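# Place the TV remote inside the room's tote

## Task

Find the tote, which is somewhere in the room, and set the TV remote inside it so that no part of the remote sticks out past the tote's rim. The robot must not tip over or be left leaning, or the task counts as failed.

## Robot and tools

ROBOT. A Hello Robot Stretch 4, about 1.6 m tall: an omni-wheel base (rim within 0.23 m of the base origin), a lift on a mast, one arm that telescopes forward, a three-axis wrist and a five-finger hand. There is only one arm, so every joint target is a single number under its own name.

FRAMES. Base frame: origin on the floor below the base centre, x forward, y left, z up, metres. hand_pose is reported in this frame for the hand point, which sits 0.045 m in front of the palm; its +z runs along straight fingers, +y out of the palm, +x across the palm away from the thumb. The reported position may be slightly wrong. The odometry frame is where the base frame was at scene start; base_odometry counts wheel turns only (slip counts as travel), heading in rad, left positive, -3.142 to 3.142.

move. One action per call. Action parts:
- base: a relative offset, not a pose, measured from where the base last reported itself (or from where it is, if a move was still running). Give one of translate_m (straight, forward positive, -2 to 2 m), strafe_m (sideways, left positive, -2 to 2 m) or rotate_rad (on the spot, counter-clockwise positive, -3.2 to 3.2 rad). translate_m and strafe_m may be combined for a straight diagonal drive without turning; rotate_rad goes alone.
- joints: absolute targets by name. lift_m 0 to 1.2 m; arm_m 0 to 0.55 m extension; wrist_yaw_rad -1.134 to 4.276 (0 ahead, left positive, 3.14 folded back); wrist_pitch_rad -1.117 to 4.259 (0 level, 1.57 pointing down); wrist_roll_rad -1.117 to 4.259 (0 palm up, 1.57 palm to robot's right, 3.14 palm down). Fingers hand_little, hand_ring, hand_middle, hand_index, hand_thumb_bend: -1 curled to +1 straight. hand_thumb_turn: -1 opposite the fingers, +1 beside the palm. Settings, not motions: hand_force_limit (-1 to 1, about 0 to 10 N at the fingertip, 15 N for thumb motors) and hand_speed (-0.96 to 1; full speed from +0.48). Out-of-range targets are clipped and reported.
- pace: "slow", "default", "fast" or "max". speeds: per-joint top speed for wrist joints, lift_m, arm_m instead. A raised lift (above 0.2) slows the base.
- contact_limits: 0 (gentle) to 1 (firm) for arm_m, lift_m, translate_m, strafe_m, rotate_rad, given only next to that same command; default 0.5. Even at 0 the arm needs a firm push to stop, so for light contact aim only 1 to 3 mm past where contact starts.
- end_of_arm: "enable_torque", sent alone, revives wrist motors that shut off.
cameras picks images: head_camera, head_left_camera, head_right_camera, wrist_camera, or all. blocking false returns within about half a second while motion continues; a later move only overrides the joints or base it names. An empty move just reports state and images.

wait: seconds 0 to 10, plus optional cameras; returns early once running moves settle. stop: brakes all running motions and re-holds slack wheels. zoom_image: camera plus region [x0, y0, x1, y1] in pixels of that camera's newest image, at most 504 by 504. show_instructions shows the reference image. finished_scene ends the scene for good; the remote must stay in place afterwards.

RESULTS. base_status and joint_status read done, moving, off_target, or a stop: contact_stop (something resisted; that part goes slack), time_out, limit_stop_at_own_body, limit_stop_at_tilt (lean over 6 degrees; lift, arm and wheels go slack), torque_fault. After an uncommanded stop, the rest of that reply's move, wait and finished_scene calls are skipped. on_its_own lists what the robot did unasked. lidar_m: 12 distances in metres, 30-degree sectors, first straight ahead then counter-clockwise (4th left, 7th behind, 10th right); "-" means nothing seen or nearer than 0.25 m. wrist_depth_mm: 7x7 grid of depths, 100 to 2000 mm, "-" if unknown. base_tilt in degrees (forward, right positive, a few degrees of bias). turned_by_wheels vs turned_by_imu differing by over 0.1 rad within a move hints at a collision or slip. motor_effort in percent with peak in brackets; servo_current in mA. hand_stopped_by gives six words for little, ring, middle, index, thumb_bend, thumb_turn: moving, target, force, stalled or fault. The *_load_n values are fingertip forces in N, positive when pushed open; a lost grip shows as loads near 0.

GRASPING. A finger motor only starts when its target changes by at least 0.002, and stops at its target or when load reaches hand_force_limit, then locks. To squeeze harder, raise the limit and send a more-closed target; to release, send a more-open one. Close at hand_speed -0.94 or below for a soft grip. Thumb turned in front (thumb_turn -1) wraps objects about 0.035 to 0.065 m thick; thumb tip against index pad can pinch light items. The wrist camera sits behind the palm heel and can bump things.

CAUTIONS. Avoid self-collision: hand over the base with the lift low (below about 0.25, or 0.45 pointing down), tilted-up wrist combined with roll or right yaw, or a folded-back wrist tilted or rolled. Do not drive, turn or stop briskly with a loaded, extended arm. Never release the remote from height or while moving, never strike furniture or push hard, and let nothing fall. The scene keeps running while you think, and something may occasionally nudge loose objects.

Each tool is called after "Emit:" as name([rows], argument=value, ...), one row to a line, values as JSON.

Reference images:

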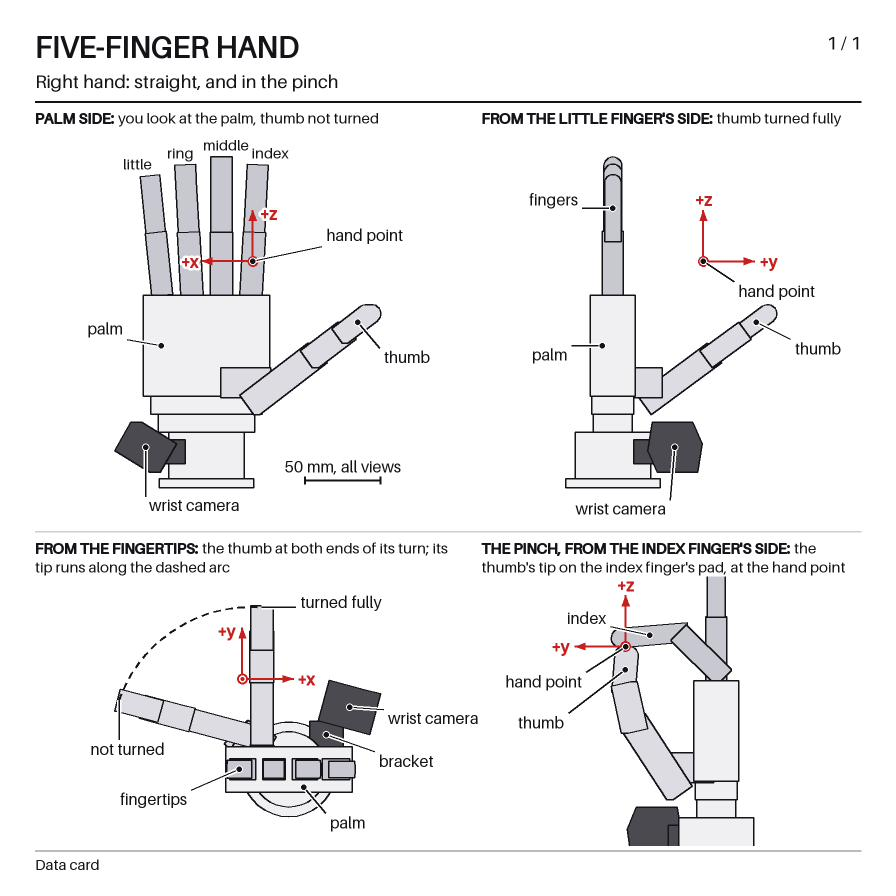

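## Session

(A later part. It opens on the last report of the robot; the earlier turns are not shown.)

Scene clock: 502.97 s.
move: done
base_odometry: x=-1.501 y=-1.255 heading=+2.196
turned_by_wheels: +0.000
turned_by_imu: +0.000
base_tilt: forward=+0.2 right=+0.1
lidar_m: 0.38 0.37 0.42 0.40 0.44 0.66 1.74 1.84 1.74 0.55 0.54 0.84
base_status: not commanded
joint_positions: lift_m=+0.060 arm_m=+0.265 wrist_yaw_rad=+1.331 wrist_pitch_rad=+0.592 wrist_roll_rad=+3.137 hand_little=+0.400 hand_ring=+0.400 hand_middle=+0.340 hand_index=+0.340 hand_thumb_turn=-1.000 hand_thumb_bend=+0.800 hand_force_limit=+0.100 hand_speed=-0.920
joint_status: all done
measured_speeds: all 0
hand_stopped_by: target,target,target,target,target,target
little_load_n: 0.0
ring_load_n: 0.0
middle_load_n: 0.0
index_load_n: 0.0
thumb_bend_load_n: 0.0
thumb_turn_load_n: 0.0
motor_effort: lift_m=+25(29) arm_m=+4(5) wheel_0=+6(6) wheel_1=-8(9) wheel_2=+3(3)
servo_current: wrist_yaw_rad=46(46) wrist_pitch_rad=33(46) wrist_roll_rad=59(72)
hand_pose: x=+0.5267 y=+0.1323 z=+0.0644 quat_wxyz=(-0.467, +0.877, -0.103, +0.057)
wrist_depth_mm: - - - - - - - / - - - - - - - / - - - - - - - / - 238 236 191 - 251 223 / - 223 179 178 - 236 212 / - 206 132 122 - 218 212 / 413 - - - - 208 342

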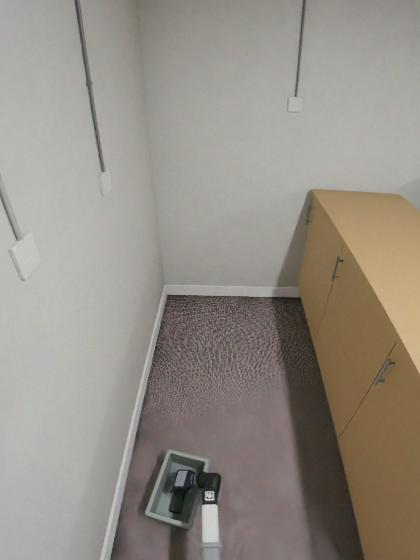

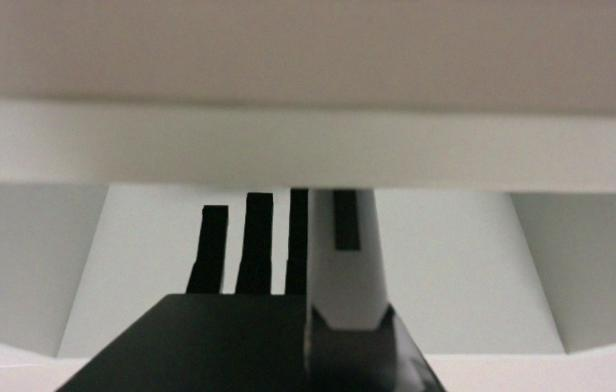

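Released; the remote stays. Raise clear and check.

Emit:
move(joints={"lift_m": 0.5}, cameras=[])

Emit:
move(joints={"arm_m": 0.05}, cameras=["head_camera"])

Emit:
zoom_image(camera="head_camera", region=[120, 440, 230, 550])

Scene clock: 507.37 s.
move: done
base_odometry: x=-1.501 y=-1.255 heading=+2.196
turned_by_wheels: +0.000
turned_by_imu: +0.000
base_tilt: forward=+0.2 right=+0.1
lidar_m: 0.44 0.48 0.42 0.41 0.44 0.67 1.73 1.85 1.75 0.53 0.55 0.82
base_status: not commanded
joint_positions: lift_m=+0.500 arm_m=+0.265 wrist_yaw_rad=+1.331 wrist_pitch_rad=+0.592 wrist_roll_rad=+3.137 hand_little=+0.400 hand_ring=+0.400 hand_middle=+0.340 hand_index=+0.340 hand_thumb_turn=-1.000 hand_thumb_bend=+0.800 hand_force_limit=+0.100 hand_speed=-0.920
joint_status: all done
measured_speeds: all 0
hand_stopped_by: target,target,target,target,target,target
little_load_n: 0.0
ring_load_n: -0.5
middle_load_n: 0.0
index_load_n: 0.0
thumb_bend_load_n: 0.0
thumb_turn_load_n: 0.0
motor_effort: lift_m=+25(32) arm_m=+4(5) wheel_0=+6(6) wheel_1=-8(9) wheel_2=+2(3)
servo_current: wrist_yaw_rad=39(46) wrist_pitch_rad=33(46) wrist_roll_rad=46(65)
hand_pose: x=+0.5267 y=+0.1323 z=+0.5044 quat_wxyz=(-0.467, +0.877, -0.103, +0.057)
wrist_depth_mm: 647 654 640 634 615 574 549 / 661 634 609 574 559 535 508 / 609 585 559 530 - 484 469 / 549 530 508 195 - 445 430 / 500 480 178 - - 413 397 / 459 445 132 123 - 382 373 / 427 - - - - - 349

Scene clock: 509.10 s.
move: done
base_odometry: x=-1.501 y=-1.255 heading=+2.196
turned_by_wheels: +0.000
turned_by_imu: +0.000
base_tilt: forward=+0.2 right=+0.2
lidar_m: 0.55 0.40 0.42 0.41 0.44 0.66 1.74 1.84 1.75 0.53 0.55 0.81
base_status: not commanded
joint_positions: lift_m=+0.500 arm_m=+0.050 wrist_yaw_rad=+1.331 wrist_pitch_rad=+0.592 wrist_roll_rad=+3.137 hand_little=+0.400 hand_ring=+0.400 hand_middle=+0.340 hand_index=+0.340 hand_thumb_turn=-1.000 hand_thumb_bend=+0.800 hand_force_limit=+0.100 hand_speed=-0.920
joint_status: all done
measured_speeds: all 0
hand_stopped_by: target,target,target,target,target,target
little_load_n: 0.0
ring_load_n: 0.0
middle_load_n: 0.0
index_load_n: 0.0
thumb_bend_load_n: 0.0
thumb_turn_load_n: 0.0
motor_effort: lift_m=+25(25) arm_m=-4(7) wheel_0=+6(6) wheel_1=-8(9) wheel_2=+2(3)
servo_current: wrist_yaw_rad=39(52) wrist_pitch_rad=33(46) wrist_roll_rad=46(65)
hand_pose: x=+0.3118 y=+0.1323 z=+0.5044 quat_wxyz=(-0.467, +0.877, -0.103, +0.057)
wrist_depth_mm: 654 654 640 634 621 597 574 / 683 640 615 591 574 554 530 / 621 597 574 549 - 508 488 / 564 539 521 195 - 466 449 / 512 492 178 - - 427 415 / 469 459 132 122 - 397 389 / 436 - - - - - 364

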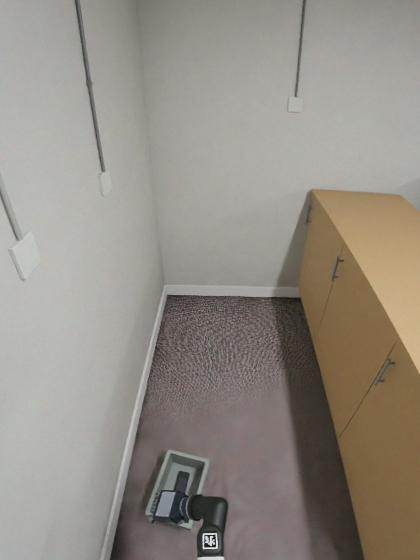

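Scaled by 4.582 from the camera's image (finer frame: 1200x1600).

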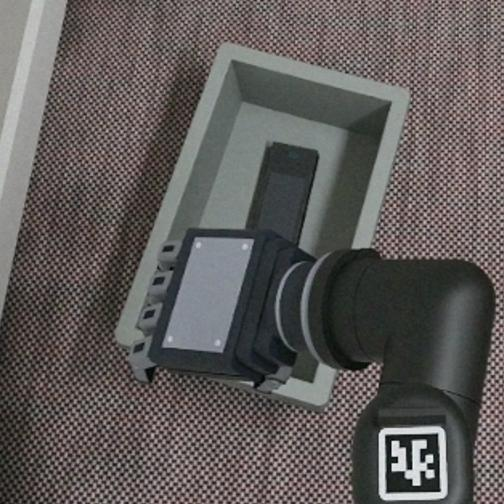

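Emit:
finished_scene()

The scene is finished: the task was done.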